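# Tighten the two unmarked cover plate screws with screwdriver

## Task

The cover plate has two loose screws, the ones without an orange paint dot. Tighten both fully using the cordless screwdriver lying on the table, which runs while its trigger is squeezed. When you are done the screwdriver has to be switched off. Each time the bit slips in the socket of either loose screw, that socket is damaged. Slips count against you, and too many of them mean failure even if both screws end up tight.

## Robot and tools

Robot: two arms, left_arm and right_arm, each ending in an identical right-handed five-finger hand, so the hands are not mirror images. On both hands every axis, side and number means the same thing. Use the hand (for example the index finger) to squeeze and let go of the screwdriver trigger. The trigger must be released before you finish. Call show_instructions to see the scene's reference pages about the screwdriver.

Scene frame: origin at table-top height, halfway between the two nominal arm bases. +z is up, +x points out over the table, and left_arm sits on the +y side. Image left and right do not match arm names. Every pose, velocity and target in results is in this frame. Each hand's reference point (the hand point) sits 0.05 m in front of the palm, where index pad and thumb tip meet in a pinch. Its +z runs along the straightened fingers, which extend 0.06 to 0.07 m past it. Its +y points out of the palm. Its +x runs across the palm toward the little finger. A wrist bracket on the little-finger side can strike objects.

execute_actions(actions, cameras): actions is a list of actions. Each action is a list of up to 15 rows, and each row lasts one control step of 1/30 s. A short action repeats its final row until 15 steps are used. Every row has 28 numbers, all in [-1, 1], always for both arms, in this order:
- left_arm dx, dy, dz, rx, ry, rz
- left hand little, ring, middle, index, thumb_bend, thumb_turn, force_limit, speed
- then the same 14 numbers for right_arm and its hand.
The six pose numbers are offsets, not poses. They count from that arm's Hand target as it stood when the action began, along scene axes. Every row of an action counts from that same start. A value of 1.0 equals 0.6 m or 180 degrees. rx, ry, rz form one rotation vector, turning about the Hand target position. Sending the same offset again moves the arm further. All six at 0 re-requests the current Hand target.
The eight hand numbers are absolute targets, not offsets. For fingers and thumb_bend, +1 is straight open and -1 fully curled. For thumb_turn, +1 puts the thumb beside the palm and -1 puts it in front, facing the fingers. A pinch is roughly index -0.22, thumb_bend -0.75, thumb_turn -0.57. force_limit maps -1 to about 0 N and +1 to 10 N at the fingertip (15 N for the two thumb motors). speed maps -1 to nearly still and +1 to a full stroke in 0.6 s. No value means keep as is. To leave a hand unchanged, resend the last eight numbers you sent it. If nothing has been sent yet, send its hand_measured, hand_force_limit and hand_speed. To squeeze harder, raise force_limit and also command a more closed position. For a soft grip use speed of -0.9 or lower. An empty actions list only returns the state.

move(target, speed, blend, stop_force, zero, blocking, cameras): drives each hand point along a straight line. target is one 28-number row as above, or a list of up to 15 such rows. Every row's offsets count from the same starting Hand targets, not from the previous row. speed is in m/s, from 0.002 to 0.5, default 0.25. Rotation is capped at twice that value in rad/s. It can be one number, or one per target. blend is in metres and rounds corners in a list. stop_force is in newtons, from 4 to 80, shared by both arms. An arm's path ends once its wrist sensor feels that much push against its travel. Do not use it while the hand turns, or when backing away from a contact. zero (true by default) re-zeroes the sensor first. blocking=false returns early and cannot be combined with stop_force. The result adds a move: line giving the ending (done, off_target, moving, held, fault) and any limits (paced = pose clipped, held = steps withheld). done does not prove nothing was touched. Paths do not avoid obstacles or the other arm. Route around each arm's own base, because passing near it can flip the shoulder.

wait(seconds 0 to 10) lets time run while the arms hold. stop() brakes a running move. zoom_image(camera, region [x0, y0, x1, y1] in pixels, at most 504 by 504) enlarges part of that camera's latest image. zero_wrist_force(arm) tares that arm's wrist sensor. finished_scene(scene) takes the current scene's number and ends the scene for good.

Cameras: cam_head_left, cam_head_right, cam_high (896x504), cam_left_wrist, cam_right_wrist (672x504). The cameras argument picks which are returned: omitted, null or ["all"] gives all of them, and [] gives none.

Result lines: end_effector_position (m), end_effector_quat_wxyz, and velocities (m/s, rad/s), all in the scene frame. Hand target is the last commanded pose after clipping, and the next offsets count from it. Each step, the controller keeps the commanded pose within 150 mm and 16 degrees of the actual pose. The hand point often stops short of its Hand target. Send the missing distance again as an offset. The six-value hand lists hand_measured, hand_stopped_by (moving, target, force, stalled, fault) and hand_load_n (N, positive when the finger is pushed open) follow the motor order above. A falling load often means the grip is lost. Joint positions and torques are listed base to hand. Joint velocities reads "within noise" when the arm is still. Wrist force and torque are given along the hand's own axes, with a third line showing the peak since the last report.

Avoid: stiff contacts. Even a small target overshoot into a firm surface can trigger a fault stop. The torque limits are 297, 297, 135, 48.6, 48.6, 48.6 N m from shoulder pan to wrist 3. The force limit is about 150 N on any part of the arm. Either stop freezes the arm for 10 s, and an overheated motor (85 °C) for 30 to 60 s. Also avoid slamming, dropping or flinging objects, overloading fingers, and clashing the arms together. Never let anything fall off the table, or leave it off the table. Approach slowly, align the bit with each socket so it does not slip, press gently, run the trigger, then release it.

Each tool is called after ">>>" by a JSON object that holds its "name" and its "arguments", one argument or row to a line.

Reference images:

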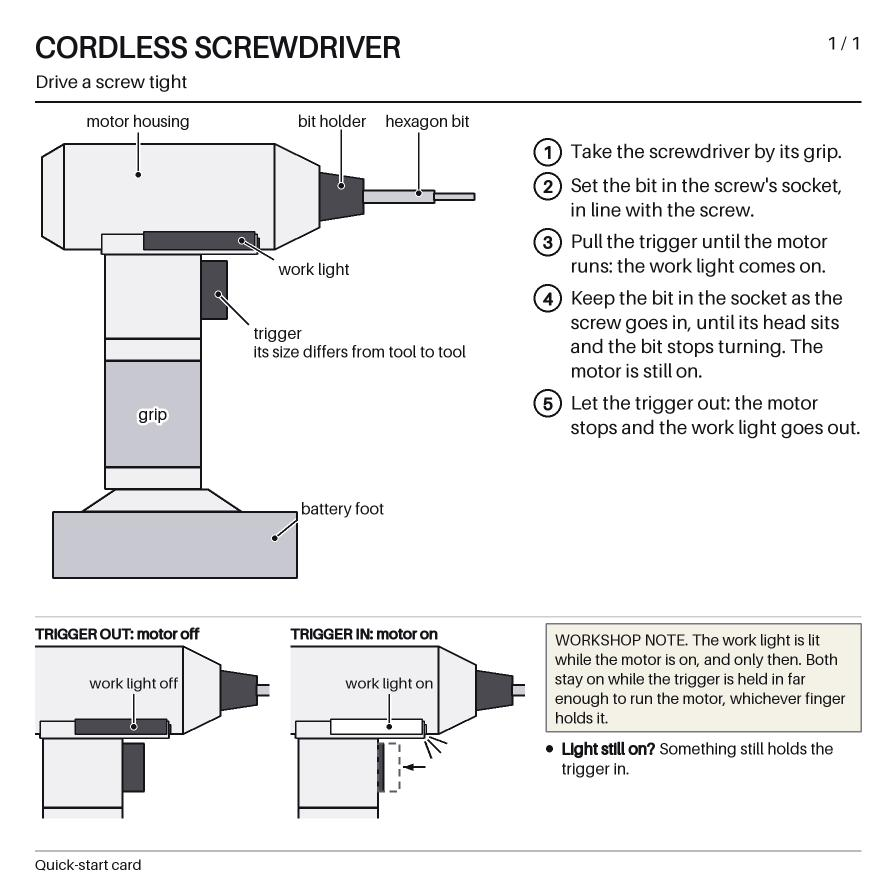

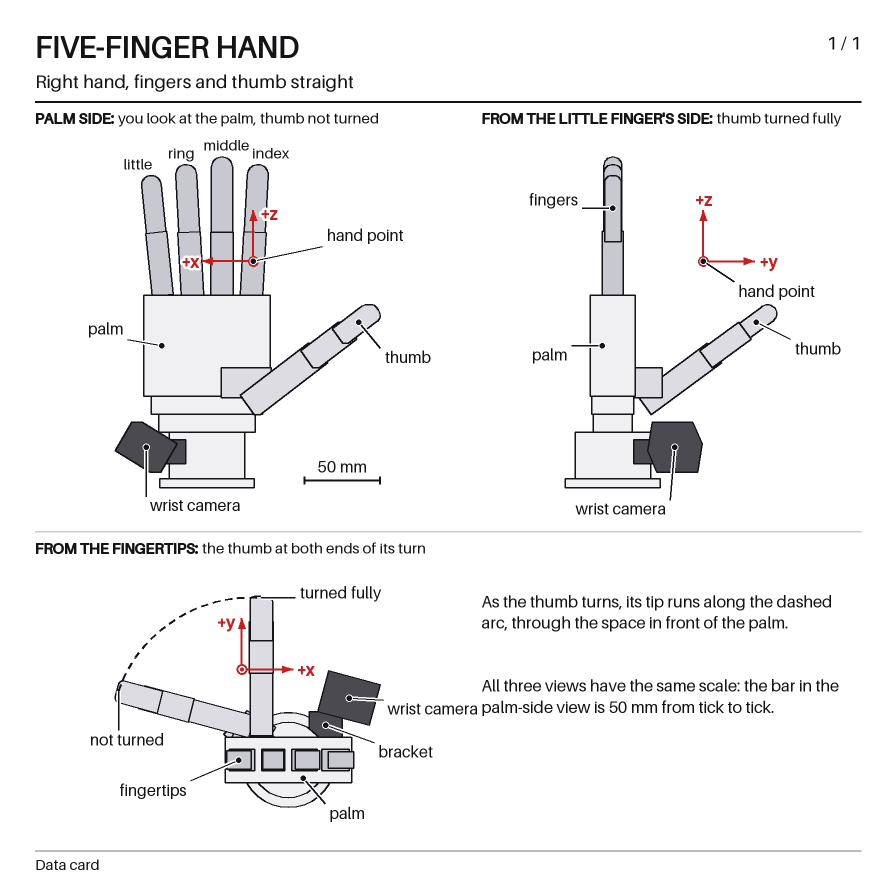

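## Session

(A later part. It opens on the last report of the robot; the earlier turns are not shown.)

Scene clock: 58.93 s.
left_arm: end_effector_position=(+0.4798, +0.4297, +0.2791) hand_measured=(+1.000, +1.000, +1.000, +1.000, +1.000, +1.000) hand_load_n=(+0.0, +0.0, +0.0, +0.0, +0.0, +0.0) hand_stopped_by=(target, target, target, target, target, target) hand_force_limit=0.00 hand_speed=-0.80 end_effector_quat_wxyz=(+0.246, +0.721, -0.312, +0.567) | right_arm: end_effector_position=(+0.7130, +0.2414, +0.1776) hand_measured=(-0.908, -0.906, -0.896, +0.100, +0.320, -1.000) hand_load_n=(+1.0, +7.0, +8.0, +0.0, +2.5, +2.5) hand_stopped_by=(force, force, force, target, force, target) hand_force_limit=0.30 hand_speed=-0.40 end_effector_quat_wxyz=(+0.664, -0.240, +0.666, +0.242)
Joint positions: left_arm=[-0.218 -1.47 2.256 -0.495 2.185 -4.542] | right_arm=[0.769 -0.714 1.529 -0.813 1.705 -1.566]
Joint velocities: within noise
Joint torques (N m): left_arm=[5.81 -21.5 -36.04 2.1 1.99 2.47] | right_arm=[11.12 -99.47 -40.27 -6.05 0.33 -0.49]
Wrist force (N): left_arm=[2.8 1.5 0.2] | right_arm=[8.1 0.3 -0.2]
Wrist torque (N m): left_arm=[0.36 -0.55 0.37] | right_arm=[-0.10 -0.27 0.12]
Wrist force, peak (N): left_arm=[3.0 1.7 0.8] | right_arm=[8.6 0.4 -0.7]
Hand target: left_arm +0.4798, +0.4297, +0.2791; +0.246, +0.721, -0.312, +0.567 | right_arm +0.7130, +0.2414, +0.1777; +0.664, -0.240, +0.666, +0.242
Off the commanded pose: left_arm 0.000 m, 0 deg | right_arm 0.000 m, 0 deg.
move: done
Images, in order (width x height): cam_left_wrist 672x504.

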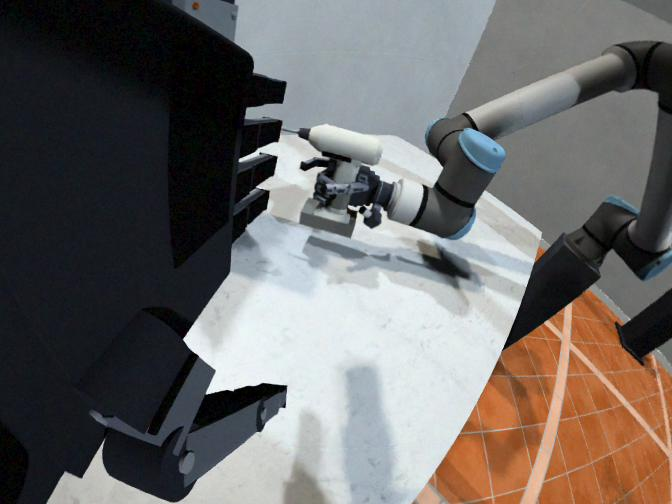

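>>> {"name": "move", "arguments": {
  "target": [0,0,0,0,0,0,1,1,1,1,1,1,0,-0.8, 0,0,0,0,0,0,-1,-1,-0.985,-0.25,-1,-1,0.3,-0.5],
  "cameras": ["cam_left_wrist"]
}}

>>> {"name": "zoom_image", "arguments": {
  "camera": "cam_left_wrist",
  "region": [275, 110, 395, 240]
}}

Scene clock: 59.77 s.
left_arm: end_effector_position=(+0.4798, +0.4297, +0.2791) hand_measured=(+1.000, +1.000, +1.000, +1.000, +1.000, +1.000) hand_load_n=(+0.0, +0.0, +0.0, +0.0, +0.0, +0.5) hand_stopped_by=(target, target, target, target, target, target) hand_force_limit=0.00 hand_speed=-0.80 end_effector_quat_wxyz=(+0.246, +0.721, -0.312, +0.567) | right_arm: end_effector_position=(+0.7130, +0.2414, +0.1777) hand_measured=(-0.908, -0.906, -0.896, -0.250, +0.320, -1.000) hand_load_n=(+1.0, +7.0, +8.0, +0.0, +2.5, +2.5) hand_stopped_by=(force, force, force, target, force, target) hand_force_limit=0.30 hand_speed=-0.50 end_effector_quat_wxyz=(+0.664, -0.240, +0.666, +0.242)
Joint positions: left_arm=[-0.218 -1.47 2.256 -0.495 2.185 -4.542] | right_arm=[0.769 -0.714 1.529 -0.813 1.705 -1.566]
Joint velocities: within noise
Joint torques (N m): left_arm=[3.89 -20.99 -36.24 2.05 1.61 2.41] | right_arm=[10.17 -99.79 -39.46 -5.55 -0.07 -0.1]
Wrist force (N): left_arm=[2.7 1.4 0.6] | right_arm=[7.7 0.3 0.0]
Wrist torque (N m): left_arm=[0.33 -0.55 0.36] | right_arm=[-0.12 -0.24 0.10]
Wrist force, peak (N): left_arm=[3.0 1.6 0.8] | right_arm=[8.3 0.6 -0.1]
Hand target: left_arm +0.4798, +0.4297, +0.2791; +0.246, +0.721, -0.312, +0.567 | right_arm +0.7130, +0.2414, +0.1777; +0.664, -0.240, +0.666, +0.242
Off the commanded pose: left_arm 0.000 m, 0 deg | right_arm 0.000 m, 0 deg.
move: done
Images, in order (width x height): cam_left_wrist 672x504.

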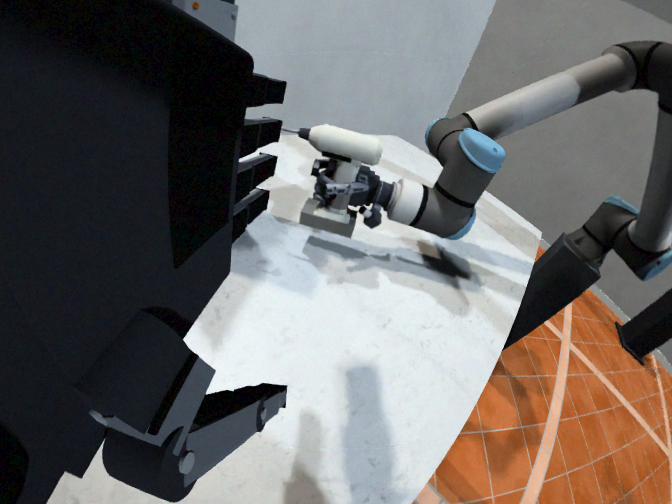

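Scaled by 3.877 from the camera's 672x504 image, which has a finer 960x720 frame.

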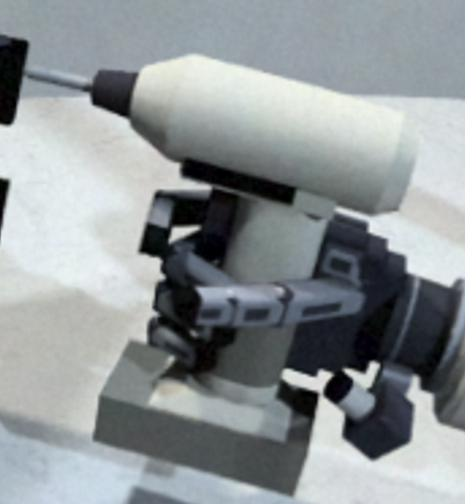

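>>> {"name": "move", "arguments": {
  "target": [0,0,0,0,0,0,1,1,1,1,1,1,0,-0.8, 0,0,0,0,0,0,-1,-1,-0.985,-0.5,-1,-1,0.3,-0.6],
  "cameras": ["cam_left_wrist"]
}}

>>> {"name": "zoom_image", "arguments": {
  "camera": "cam_left_wrist",
  "region": [275, 110, 395, 240]
}}

Scene clock: 60.53 s.
left_arm: end_effector_position=(+0.4798, +0.4297, +0.2791) hand_measured=(+1.000, +1.000, +1.000, +1.000, +1.000, +1.000) hand_load_n=(+0.0, +0.0, +0.0, +0.0, +0.0, +0.0) hand_stopped_by=(target, target, target, target, target, target) hand_force_limit=0.00 hand_speed=-0.80 end_effector_quat_wxyz=(+0.246, +0.721, -0.312, +0.567) | right_arm: end_effector_position=(+0.7130, +0.2414, +0.1777) hand_measured=(-0.908, -0.906, -0.896, -0.500, +0.320, -1.000) hand_load_n=(+1.0, +7.0, +8.0, +0.0, +2.5, +2.5) hand_stopped_by=(force, force, force, target, force, target) hand_force_limit=0.30 hand_speed=-0.60 end_effector_quat_wxyz=(+0.664, -0.240, +0.666, +0.242)
Joint positions: left_arm=[-0.218 -1.47 2.256 -0.495 2.185 -4.542] | right_arm=[0.769 -0.714 1.529 -0.813 1.705 -1.566]
Joint velocities: within noise
Joint torques (N m): left_arm=[4.31 -24.17 -36.42 1.76 1.53 3.39] | right_arm=[8.09 -100.21 -38.56 -4.87 -0.63 0.13]
Wrist force (N): left_arm=[3.0 1.2 0.6] | right_arm=[8.0 0.3 -0.5]
Wrist torque (N m): left_arm=[0.29 -0.60 0.38] | right_arm=[-0.09 -0.26 0.12]
Wrist force, peak (N): left_arm=[3.0 1.7 0.6] | right_arm=[8.2 0.0 -0.6]
Hand target: left_arm +0.4798, +0.4297, +0.2791; +0.246, +0.721, -0.312, +0.567 | right_arm +0.7130, +0.2414, +0.1777; +0.664, -0.240, +0.666, +0.242
Off the commanded pose: left_arm 0.000 m, 0 deg | right_arm 0.000 m, 0 deg.
move: done
Images, in order (width x height): cam_left_wrist 672x504.

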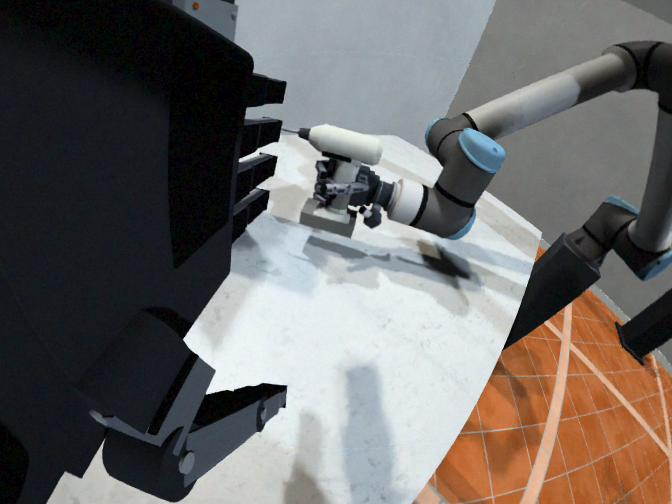

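Scaled by 3.877 from the camera's 672x504 image, which has a finer 960x720 frame.

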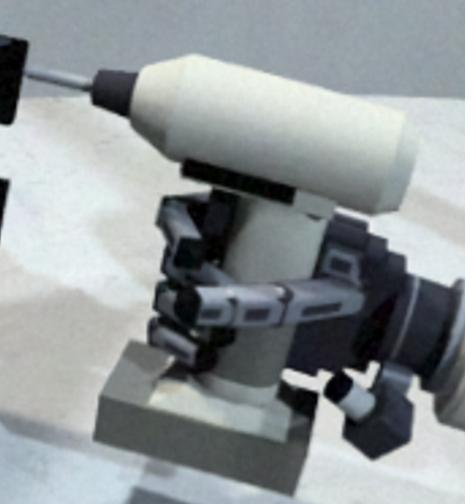

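>>> {"name": "move", "arguments": {
  "target": [0,0,0,0,0,0,1,1,1,1,1,1,0,-0.8, 0,0,0,0,0,0,-1,-1,-0.985,-0.65,-1,-1,0.1,-0.7],
  "cameras": ["cam_left_wrist"]
}}

>>> {"name": "zoom_image", "arguments": {
  "camera": "cam_left_wrist",
  "region": [275, 110, 395, 240]
}}

Scene clock: 61.33 s.
left_arm: end_effector_position=(+0.4798, +0.4297, +0.2791) hand_measured=(+1.000, +1.000, +1.000, +1.000, +1.000, +1.000) hand_load_n=(+0.0, +0.0, +0.0, +0.0, +0.0, +0.0) hand_stopped_by=(target, target, target, target, target, target) hand_force_limit=0.00 hand_speed=-0.80 end_effector_quat_wxyz=(+0.246, +0.721, -0.312, +0.567) | right_arm: end_effector_position=(+0.7130, +0.2414, +0.1777) hand_measured=(-0.908, -0.906, -0.896, -0.650, +0.320, -1.000) hand_load_n=(+1.0, +7.0, +8.0, +0.0, +2.5, +2.5) hand_stopped_by=(force, force, force, target, force, target) hand_force_limit=0.10 hand_speed=-0.70 end_effector_quat_wxyz=(+0.664, -0.240, +0.666, +0.242)
Joint positions: left_arm=[-0.218 -1.47 2.256 -0.495 2.185 -4.542] | right_arm=[0.769 -0.714 1.529 -0.813 1.705 -1.566]
Joint velocities: within noise
Joint torques (N m): left_arm=[3.71 -23.6 -35.93 1.51 1.38 2.43] | right_arm=[7.55 -100.16 -38.19 -4.45 -0.74 0.52]
Wrist force (N): left_arm=[2.6 1.3 0.5] | right_arm=[8.0 0.4 -0.4]
Wrist torque (N m): left_arm=[0.31 -0.54 0.36] | right_arm=[-0.08 -0.27 0.12]
Wrist force, peak (N): left_arm=[2.8 2.0 0.3] | right_arm=[8.4 0.3 -0.5]
Hand target: left_arm +0.4798, +0.4297, +0.2791; +0.246, +0.721, -0.312, +0.567 | right_arm +0.7130, +0.2414, +0.1777; +0.664, -0.240, +0.666, +0.242
Off the commanded pose: left_arm 0.000 m, 0 deg | right_arm 0.000 m, 0 deg.
move: done
Images, in order (width x height): cam_left_wrist 672x504.

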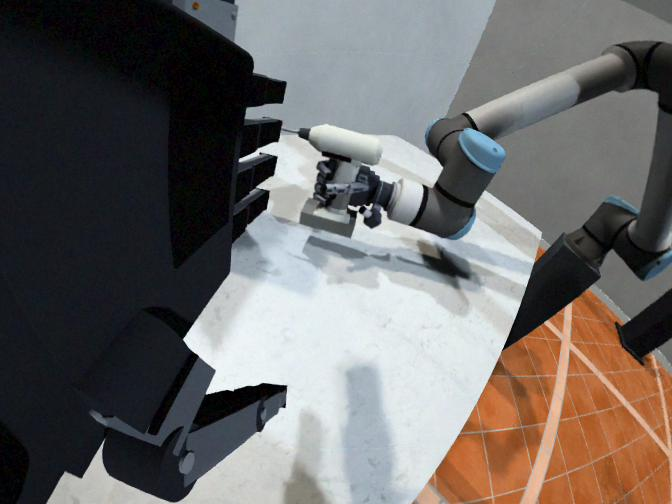

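Scaled by 3.877 from the camera's 672x504 image, which has a finer 960x720 frame.

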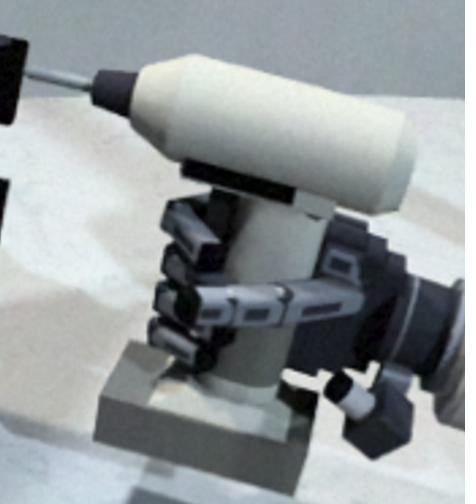

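>>> {"name": "move", "arguments": {
  "target": [0,0,0,0,0,0,1,1,1,1,1,1,0,-0.8, 0,0,0,0,0,0,-1,-1,-0.985,-0.8,-1,-1,0.1,-0.8],
  "cameras": ["cam_left_wrist"]
}}

>>> {"name": "zoom_image", "arguments": {
  "camera": "cam_left_wrist",
  "region": [275, 110, 395, 240]
}}

Scene clock: 62.17 s.
left_arm: end_effector_position=(+0.4798, +0.4297, +0.2791) hand_measured=(+1.000, +1.000, +1.000, +1.000, +1.000, +1.000) hand_load_n=(+0.0, +0.0, +0.0, +0.0, +0.0, +0.0) hand_stopped_by=(target, target, target, target, target, target) hand_force_limit=0.00 hand_speed=-0.80 end_effector_quat_wxyz=(+0.246, +0.721, -0.312, +0.567) | right_arm: end_effector_position=(+0.7130, +0.2414, +0.1777) hand_measured=(-0.908, -0.906, -0.896, -0.798, +0.320, -1.000) hand_load_n=(+1.0, +7.0, +7.0, +4.0, +3.5, +1.5) hand_stopped_by=(force, force, force, target, force, target) hand_force_limit=0.10 hand_speed=-0.80 end_effector_quat_wxyz=(+0.664, -0.240, +0.666, +0.242)
Joint positions: left_arm=[-0.218 -1.47 2.256 -0.495 2.185 -4.542] | right_arm=[0.769 -0.714 1.529 -0.813 1.705 -1.566]
Joint velocities: within noise
Joint torques (N m): left_arm=[5.77 -24.27 -35.68 1.74 1.66 2.46] | right_arm=[6.48 -100.58 -38.01 -4.06 -0.93 0.39]
Wrist force (N): left_arm=[2.9 1.0 0.7] | right_arm=[7.8 0.4 -0.6]
Wrist torque (N m): left_arm=[0.25 -0.59 0.36] | right_arm=[-0.07 -0.23 0.10]
Wrist force, peak (N): left_arm=[3.3 1.6 0.3] | right_arm=[8.1 0.5 -0.3]
Hand target: left_arm +0.4798, +0.4297, +0.2791; +0.246, +0.721, -0.312, +0.567 | right_arm +0.7130, +0.2414, +0.1777; +0.664, -0.240, +0.666, +0.242
Off the commanded pose: left_arm 0.000 m, 0 deg | right_arm 0.000 m, 0 deg.
move: done
Images, in order (width x height): cam_left_wrist 672x504.

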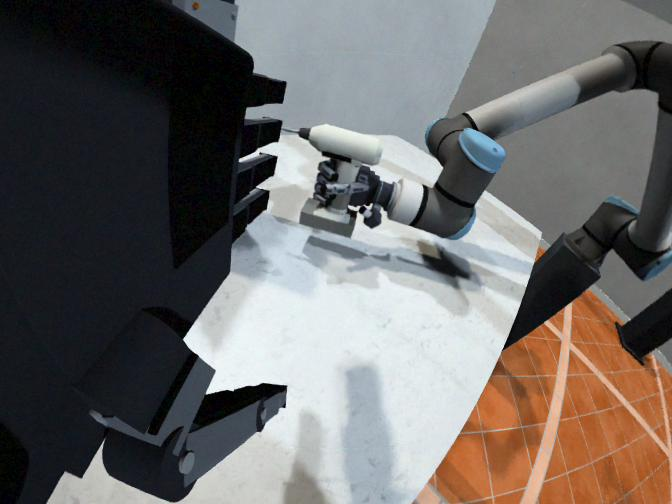

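Scaled by 3.877 from the camera's 672x504 image, which has a finer 960x720 frame.

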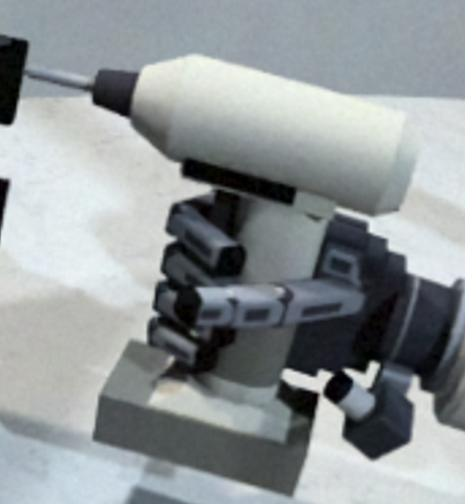

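>>> {"name": "move", "arguments": {
  "target": [0,0,0,0,0,0,1,1,1,1,1,1,0,-0.8, 0,0,0,0,0,0,-1,-1,-0.985,-0.88,-1,-1,0.6,-0.8],
  "cameras": ["cam_left_wrist"]
}}

>>> {"name": "zoom_image", "arguments": {
  "camera": "cam_left_wrist",
  "region": [275, 110, 395, 240]
}}

Scene clock: 62.97 s.
left_arm: end_effector_position=(+0.4798, +0.4297, +0.2791) hand_measured=(+1.000, +1.000, +1.000, +1.000, +1.000, +1.000) hand_load_n=(+0.0, +0.0, +0.0, +0.0, +0.0, +0.0) hand_stopped_by=(target, target, target, target, target, target) hand_force_limit=0.00 hand_speed=-0.80 end_effector_quat_wxyz=(+0.246, +0.721, -0.312, +0.567) | right_arm: end_effector_position=(+0.7130, +0.2414, +0.1777) hand_measured=(-0.908, -0.906, -0.896, -0.878, +0.320, -1.000) hand_load_n=(+0.5, +6.0, +6.5, +6.0, +4.5, +2.0) hand_stopped_by=(force, force, force, target, force, target) hand_force_limit=0.60 hand_speed=-0.80 end_effector_quat_wxyz=(+0.664, -0.240, +0.666, +0.242)
Joint positions: left_arm=[-0.218 -1.47 2.256 -0.495 2.185 -4.542] | right_arm=[0.769 -0.714 1.529 -0.813 1.705 -1.566]
Joint velocities: within noise
Joint torques (N m): left_arm=[4.85 -22.23 -37.15 1.65 1.95 2.58] | right_arm=[4.05 -100.84 -36.72 -3.31 -0.88 0.48]
Wrist force (N): left_arm=[2.8 1.2 0.2] | right_arm=[7.9 0.7 -0.3]
Wrist torque (N m): left_arm=[0.31 -0.55 0.36] | right_arm=[-0.05 -0.25 0.12]
Wrist force, peak (N): left_arm=[3.4 1.4 0.5] | right_arm=[8.4 0.7 -0.2]
Hand target: left_arm +0.4798, +0.4297, +0.2791; +0.246, +0.721, -0.312, +0.567 | right_arm +0.7130, +0.2414, +0.1777; +0.664, -0.240, +0.666, +0.242
Off the commanded pose: left_arm 0.000 m, 0 deg | right_arm 0.000 m, 0 deg.
move: done
Images, in order (width x height): cam_left_wrist 672x504.

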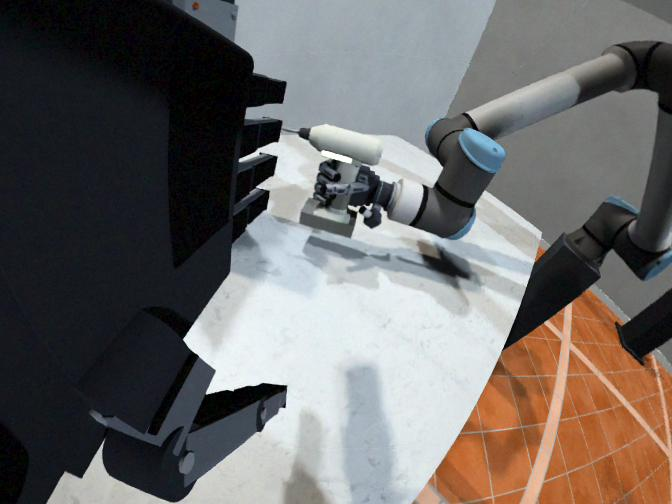

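Scaled by 3.877 from the camera's 672x504 image, which has a finer 960x720 frame.

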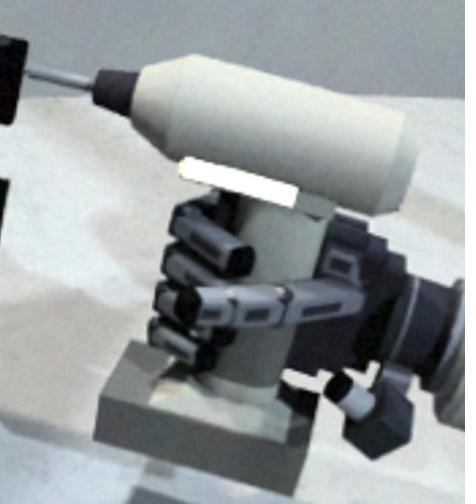

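>>> {"name": "move", "arguments": {
  "target": [0,0,0,0,0,0,1,1,1,1,1,1,0,-0.8, -0.063,0.077,0.133,0,0,0,-1,-1,-0.985,-0.3,-1,-1,0.3,-0.3],
  "speed": 0.12
}}

>>> {"name": "zoom_image", "arguments": {
  "camera": "cam_head_left",
  "region": [270, 70, 430, 250]
}}

>>> {"name": "zoom_image", "arguments": {
  "camera": "cam_head_right",
  "region": [270, 70, 430, 250]
}}

>>> {"name": "zoom_image", "arguments": {
  "camera": "cam_high",
  "region": [320, 80, 450, 280]
}}

Scene clock: 64.67 s.
left_arm: end_effector_position=(+0.4798, +0.4297, +0.2791) hand_measured=(+1.000, +1.000, +1.000, +1.000, +1.000, +1.000) hand_load_n=(+0.0, +0.0, +0.0, +0.0, +0.0, +0.0) hand_stopped_by=(target, target, target, target, target, target) hand_force_limit=0.00 hand_speed=-0.80 end_effector_quat_wxyz=(+0.246, +0.721, -0.312, +0.567) | right_arm: end_effector_position=(+0.6751, +0.2876, +0.2575) hand_measured=(-0.908, -0.906, -0.896, -0.300, +0.320, -1.000) hand_load_n=(+0.0, +6.0, +7.5, +0.0, +2.5, +2.5) hand_stopped_by=(force, force, force, target, force, target) hand_force_limit=0.30 hand_speed=-0.30 end_effector_quat_wxyz=(+0.664, -0.240, +0.666, +0.242)
Joint positions: left_arm=[-0.218 -1.47 2.256 -0.495 2.185 -4.542] | right_arm=[0.837 -0.777 1.467 -0.689 1.773 -1.566]
Joint velocities: within noise
Joint torques (N m): left_arm=[4.07 -23.23 -34.95 1.75 1.79 2.58] | right_arm=[-14.27 -100.62 -33.75 -7.11 -1.32 1.59]
Wrist force (N): left_arm=[2.7 1.3 0.4] | right_arm=[8.3 0.2 -0.3]
Wrist torque (N m): left_arm=[0.31 -0.55 0.36] | right_arm=[-0.12 -0.31 0.13]
Wrist force, peak (N): left_arm=[3.2 1.4 1.0] | right_arm=[10.9 -1.2 -1.0]
Hand target: left_arm +0.4798, +0.4297, +0.2791; +0.246, +0.721, -0.312, +0.567 | right_arm +0.6752, +0.2876, +0.2575; +0.664, -0.240, +0.666, +0.242
Off the commanded pose: left_arm 0.000 m, 0 deg | right_arm 0.000 m, 0 deg.
move: done

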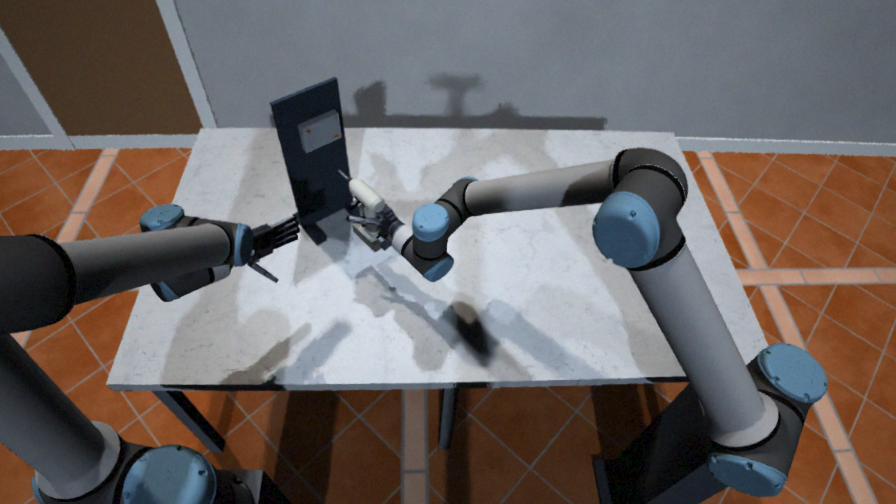

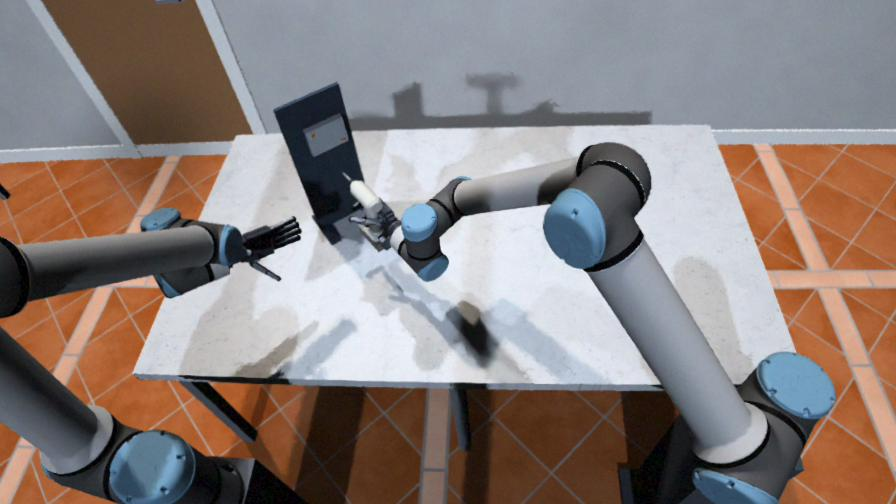

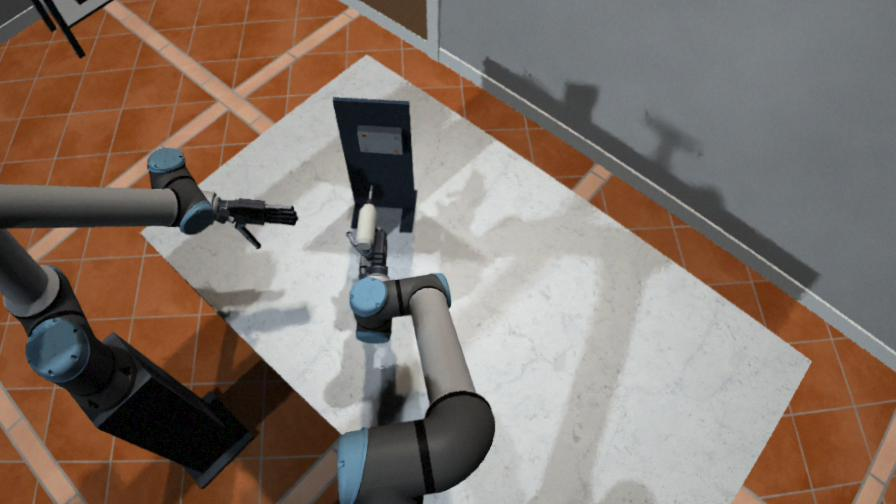

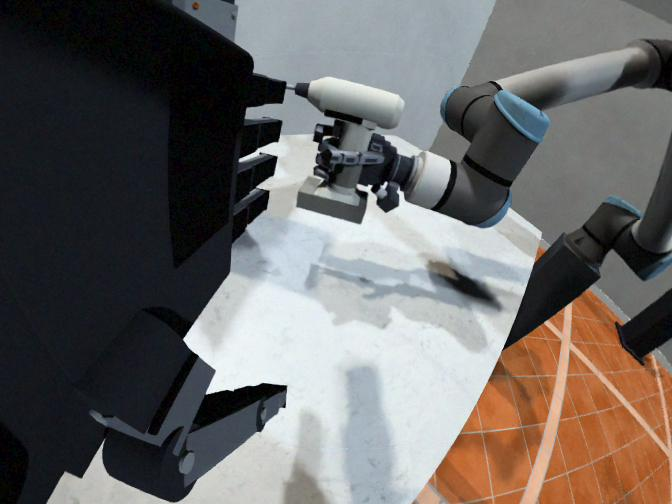

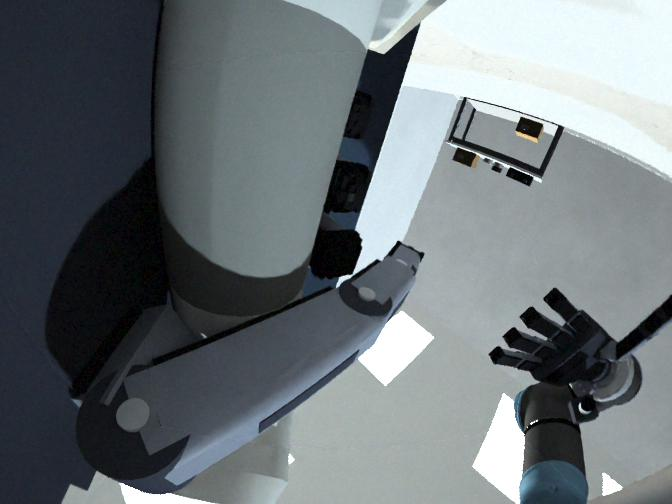

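Scaled by 2.800.

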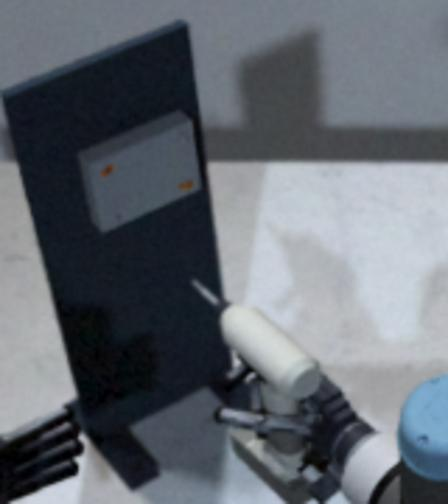

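Scaled by 2.800.

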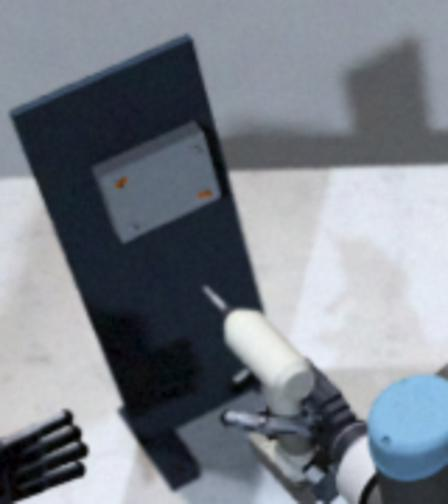

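Scaled by 2.520.

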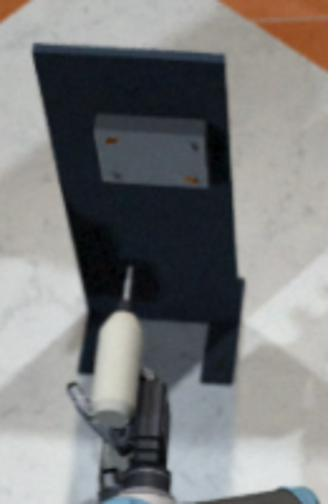

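>>> {"name": "move", "arguments": {
  "target": [0.285,0.092,0.058,-0.101,-0.095,0,-1,-1,-1,-1,1,1,0,0.3, 0,0,0,0,0,0,-1,-1,-0.985,-0.3,-1,-1,0.3,-0.3],
  "speed": 0.12,
  "cameras": ["cam_left_wrist","cam_high"]
}}

Scene clock: 67.90 s.
left_arm: end_effector_position=(+0.6508, +0.4849, +0.3139) hand_measured=(-1.000, -1.000, -1.000, -1.000, +1.000, +1.000) hand_load_n=(+0.0, +0.0, +0.0, +0.0, +0.0, +0.0) hand_stopped_by=(target, target, target, target, target, target) hand_force_limit=0.00 hand_speed=0.30 end_effector_quat_wxyz=(+0.308, +0.581, -0.252, +0.710) | right_arm: end_effector_position=(+0.6752, +0.2876, +0.2575) hand_measured=(-0.908, -0.906, -0.896, -0.300, +0.320, -1.000) hand_load_n=(+0.0, +6.0, +7.5, +0.0, +3.0, +2.0) hand_stopped_by=(force, force, force, target, force, target) hand_force_limit=0.30 hand_speed=-0.30 end_effector_quat_wxyz=(+0.664, -0.240, +0.666, +0.242)
Joint positions: left_arm=[-0.059 -1.201 2.096 -1.175 2.345 -4.91] | right_arm=[0.837 -0.777 1.467 -0.689 1.773 -1.566]
Joint velocities: within noise
Joint torques (N m): left_arm=[-16.47 -62.86 -15.04 -5.21 -2.7 1.81] | right_arm=[-14.42 -100.89 -35.89 -2.31 -1.12 1.75]
Wrist force (N): left_arm=[2.6 1.7 1.2] | right_arm=[8.3 0.5 -0.3]
Wrist torque (N m): left_arm=[0.26 -0.57 0.36] | right_arm=[-0.09 -0.31 0.14]
Wrist force, peak (N): left_arm=[2.9 2.8 0.1] | right_arm=[8.7 0.4 -0.6]
Hand target: left_arm +0.6508, +0.4849, +0.3139; +0.308, +0.581, -0.252, +0.710 | right_arm +0.6752, +0.2876, +0.2575; +0.664, -0.240, +0.666, +0.242
Off the commanded pose: left_arm 0.000 m, 0 deg | right_arm 0.000 m, 0 deg.
move: done
Images, in order (width x height): cam_high 896x504, cam_left_wrist 672x504.

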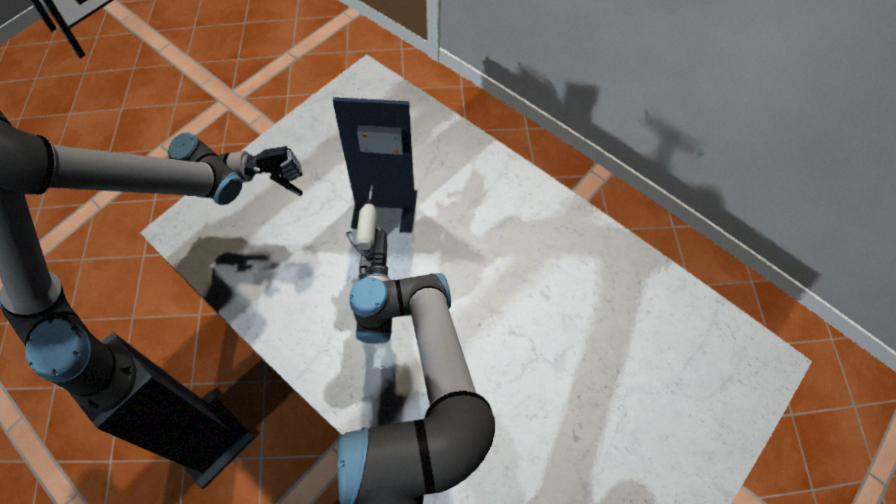

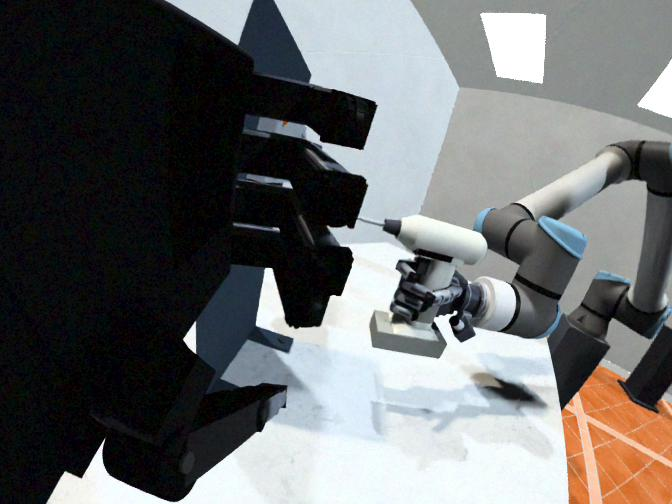

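>>> {"name": "move", "arguments": {
  "target": [0.01,0.05,0,0,0,0.122,1,1,1,1,1,1,0,0.3, 0,0,0,0,0,0,-1,-1,-0.985,-0.3,-1,-1,0.3,-0.3],
  "speed": 0.12,
  "cameras": ["cam_left_wrist","cam_high"]
}}

>>> {"name": "zoom_image", "arguments": {
  "camera": "cam_left_wrist",
  "region": [250, 80, 500, 280]
}}

Scene clock: 70.20 s.
left_arm: end_effector_position=(+0.6567, +0.5148, +0.3139) hand_measured=(+1.000, +1.000, +1.000, +1.000, +1.000, +1.000) hand_load_n=(+0.0, +0.0, +0.0, +0.0, +0.0, +0.0) hand_stopped_by=(target, target, target, target, target, target) hand_force_limit=0.00 hand_speed=0.30 end_effector_quat_wxyz=(+0.167, +0.619, -0.137, +0.755) | right_arm: end_effector_position=(+0.6752, +0.2876, +0.2575) hand_measured=(-0.908, -0.906, -0.896, -0.300, +0.320, -1.000) hand_load_n=(+0.0, +6.0, +7.5, +0.0, +3.0, +2.0) hand_stopped_by=(force, force, force, target, force, target) hand_force_limit=0.30 hand_speed=-0.30 end_effector_quat_wxyz=(+0.664, -0.240, +0.666, +0.242)
Joint positions: left_arm=[-0.136 -1.294 2.236 -1.152 1.898 -4.78] | right_arm=[0.837 -0.777 1.467 -0.689 1.773 -1.566]
Joint velocities: within noise
Joint torques (N m): left_arm=[10.9 -25.13 -39.55 -6.23 -1.45 -3.5] | right_arm=[-14.35 -100.79 -36.71 -2.1 -1.22 1.71]
Wrist force (N): left_arm=[2.5 1.9 1.0] | right_arm=[7.8 0.2 -0.4]
Wrist torque (N m): left_arm=[0.29 -0.59 0.37] | right_arm=[-0.13 -0.24 0.10]
Wrist force, peak (N): left_arm=[3.2 1.5 1.5] | right_arm=[8.6 0.4 -0.5]
Hand target: left_arm +0.6568, +0.5149, +0.3139; +0.167, +0.619, -0.137, +0.755 | right_arm +0.6752, +0.2876, +0.2575; +0.664, -0.240, +0.666, +0.242
Off the commanded pose: left_arm 0.000 m, 0 deg | right_arm 0.000 m, 0 deg.
move: done
Images, in order (width x height): cam_high 896x504, cam_left_wrist 672x504.

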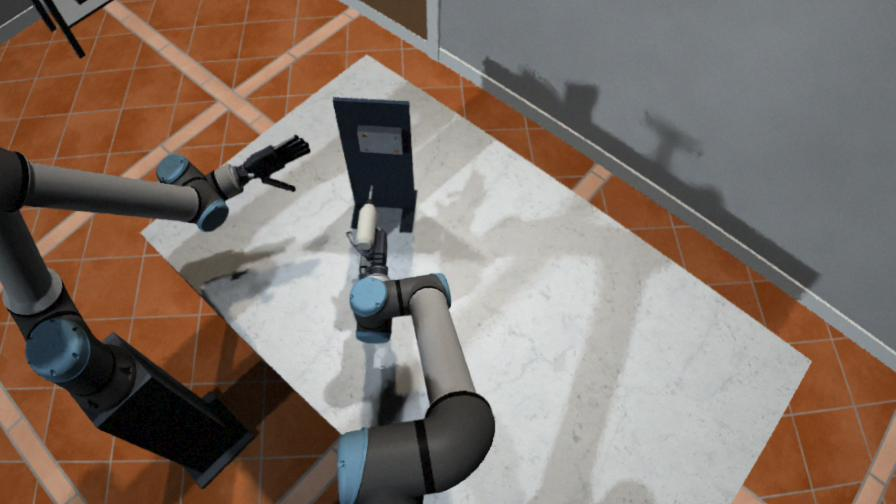

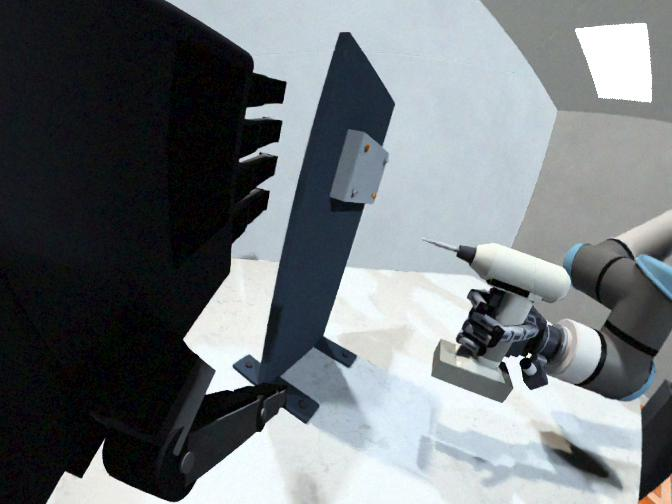

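Scaled by 2.016 from the camera's 672x504 image, which has a finer 960x720 frame.

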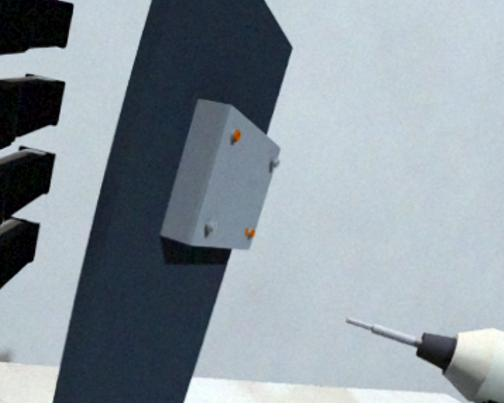

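>>> {"name": "move", "arguments": {
  "target": [0,0,0,0,0,0,1,1,1,1,1,1,0,0.3, 0.049,0.097,0.05,0,0,0,-1,-1,-0.985,-0.3,-1,-1,0.3,-0.3],
  "speed": 0.08,
  "cameras": ["cam_left_wrist","cam_high","cam_head_left"]
}}

>>> {"name": "zoom_image", "arguments": {
  "camera": "cam_left_wrist",
  "region": [270, 100, 470, 260]
}}

>>> {"name": "zoom_image", "arguments": {
  "camera": "cam_high",
  "region": [330, 90, 430, 230]
}}

>>> {"name": "zoom_image", "arguments": {
  "camera": "cam_head_left",
  "region": [280, 90, 400, 220]
}}

Scene clock: 71.90 s.
left_arm: end_effector_position=(+0.6568, +0.5149, +0.3139) hand_measured=(+1.000, +1.000, +1.000, +1.000, +1.000, +1.000) hand_load_n=(+0.0, +0.0, +0.0, +0.0, +0.0, +0.0) hand_stopped_by=(target, target, target, target, target, target) hand_force_limit=0.00 hand_speed=0.30 end_effector_quat_wxyz=(+0.167, +0.619, -0.137, +0.755) | right_arm: end_effector_position=(+0.7044, +0.3458, +0.2873) hand_measured=(-0.908, -0.906, -0.896, -0.300, +0.320, -1.000) hand_load_n=(+0.0, +6.0, +7.5, +0.0, +3.0, +2.0) hand_stopped_by=(force, force, force, target, force, target) hand_force_limit=0.30 hand_speed=-0.30 end_effector_quat_wxyz=(+0.664, -0.240, +0.666, +0.242)
Joint positions: left_arm=[-0.135 -1.294 2.236 -1.152 1.897 -4.78] | right_arm=[0.851 -0.717 1.284 -0.566 1.787 -1.566]
Joint velocities: within noise
Joint torques (N m): left_arm=[8.73 -28.1 -36.47 -4.86 -1.53 -3.92] | right_arm=[-10.46 -123.03 -45.4 -6.22 -0.4 1.13]
Wrist force (N): left_arm=[2.7 1.6 1.4] | right_arm=[8.2 0.0 -0.5]
Wrist torque (N m): left_arm=[0.21 -0.64 0.36] | right_arm=[-0.12 -0.29 0.12]
Wrist force, peak (N): left_arm=[2.9 2.1 1.3] | right_arm=[9.1 -0.5 -2.2]
Hand target: left_arm +0.6568, +0.5149, +0.3139; +0.167, +0.619, -0.137, +0.755 | right_arm +0.7046, +0.3458, +0.2875; +0.664, -0.240, +0.666, +0.242
Off the commanded pose: left_arm 0.000 m, 0 deg | right_arm 0.000 m, 0 deg.
move: done
Images, in order (width x height): cam_head_left 896x504, cam_high 896x504, cam_left_wrist 672x504.

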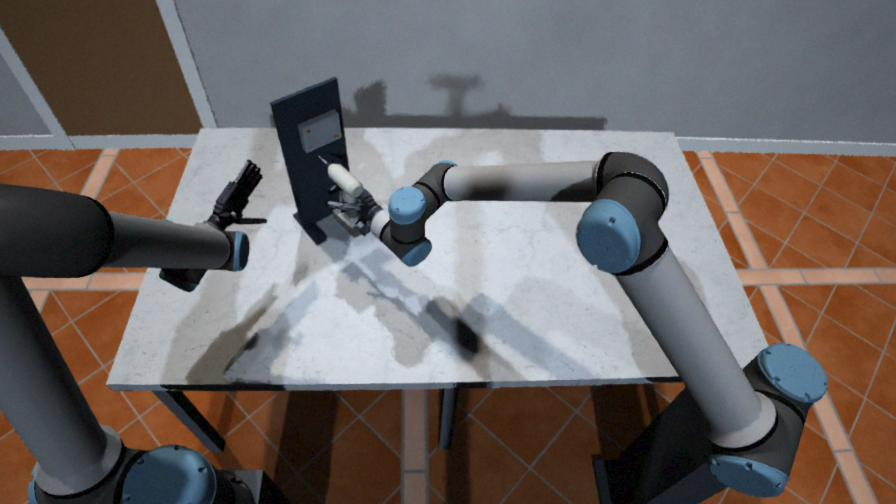

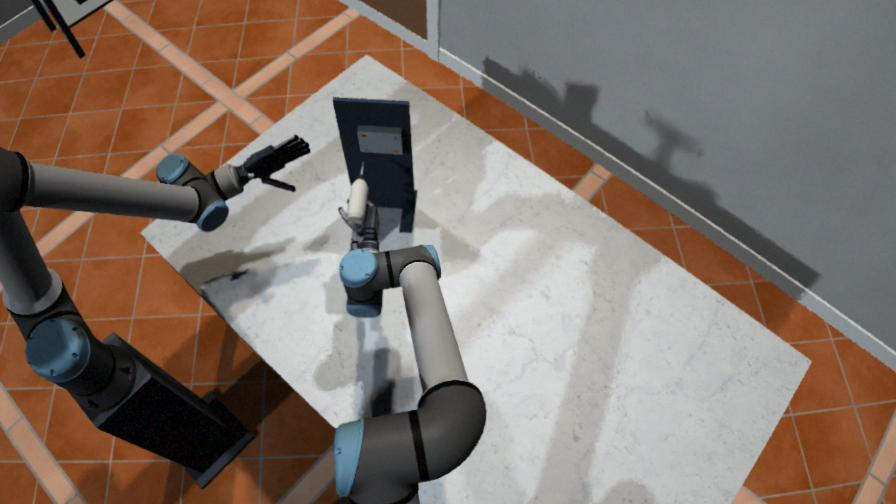

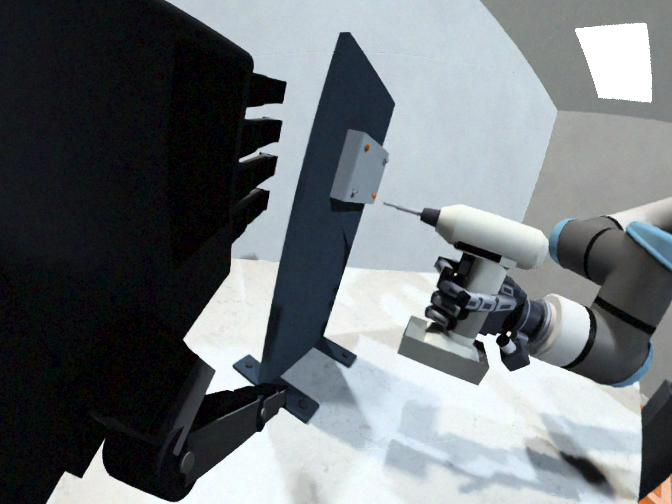

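Scaled by 2.520 from the camera's 672x504 image, which has a finer 960x720 frame.

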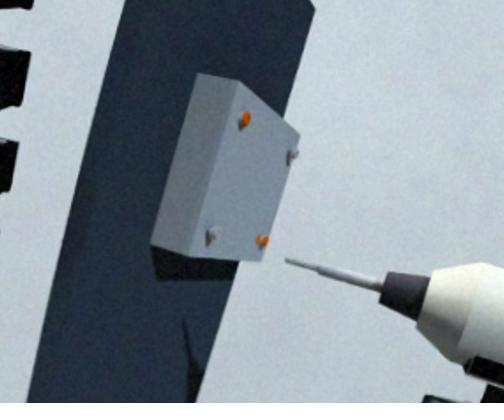

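Scaled by 3.600.

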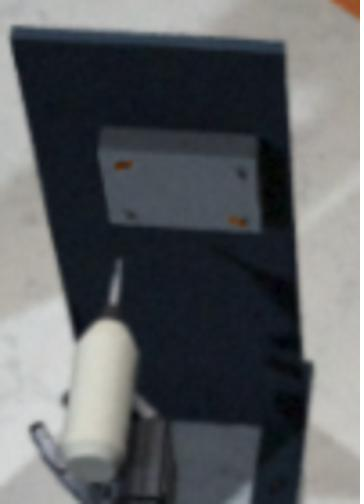

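Scaled by 3.877.

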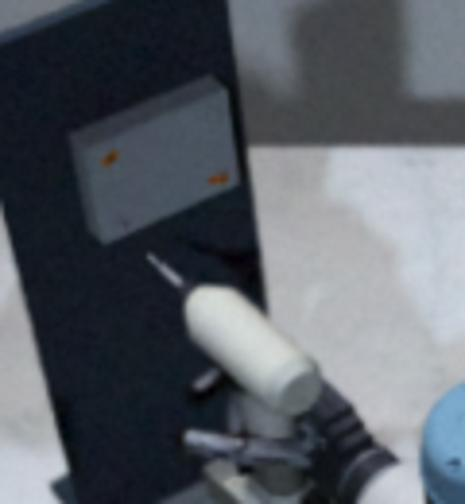

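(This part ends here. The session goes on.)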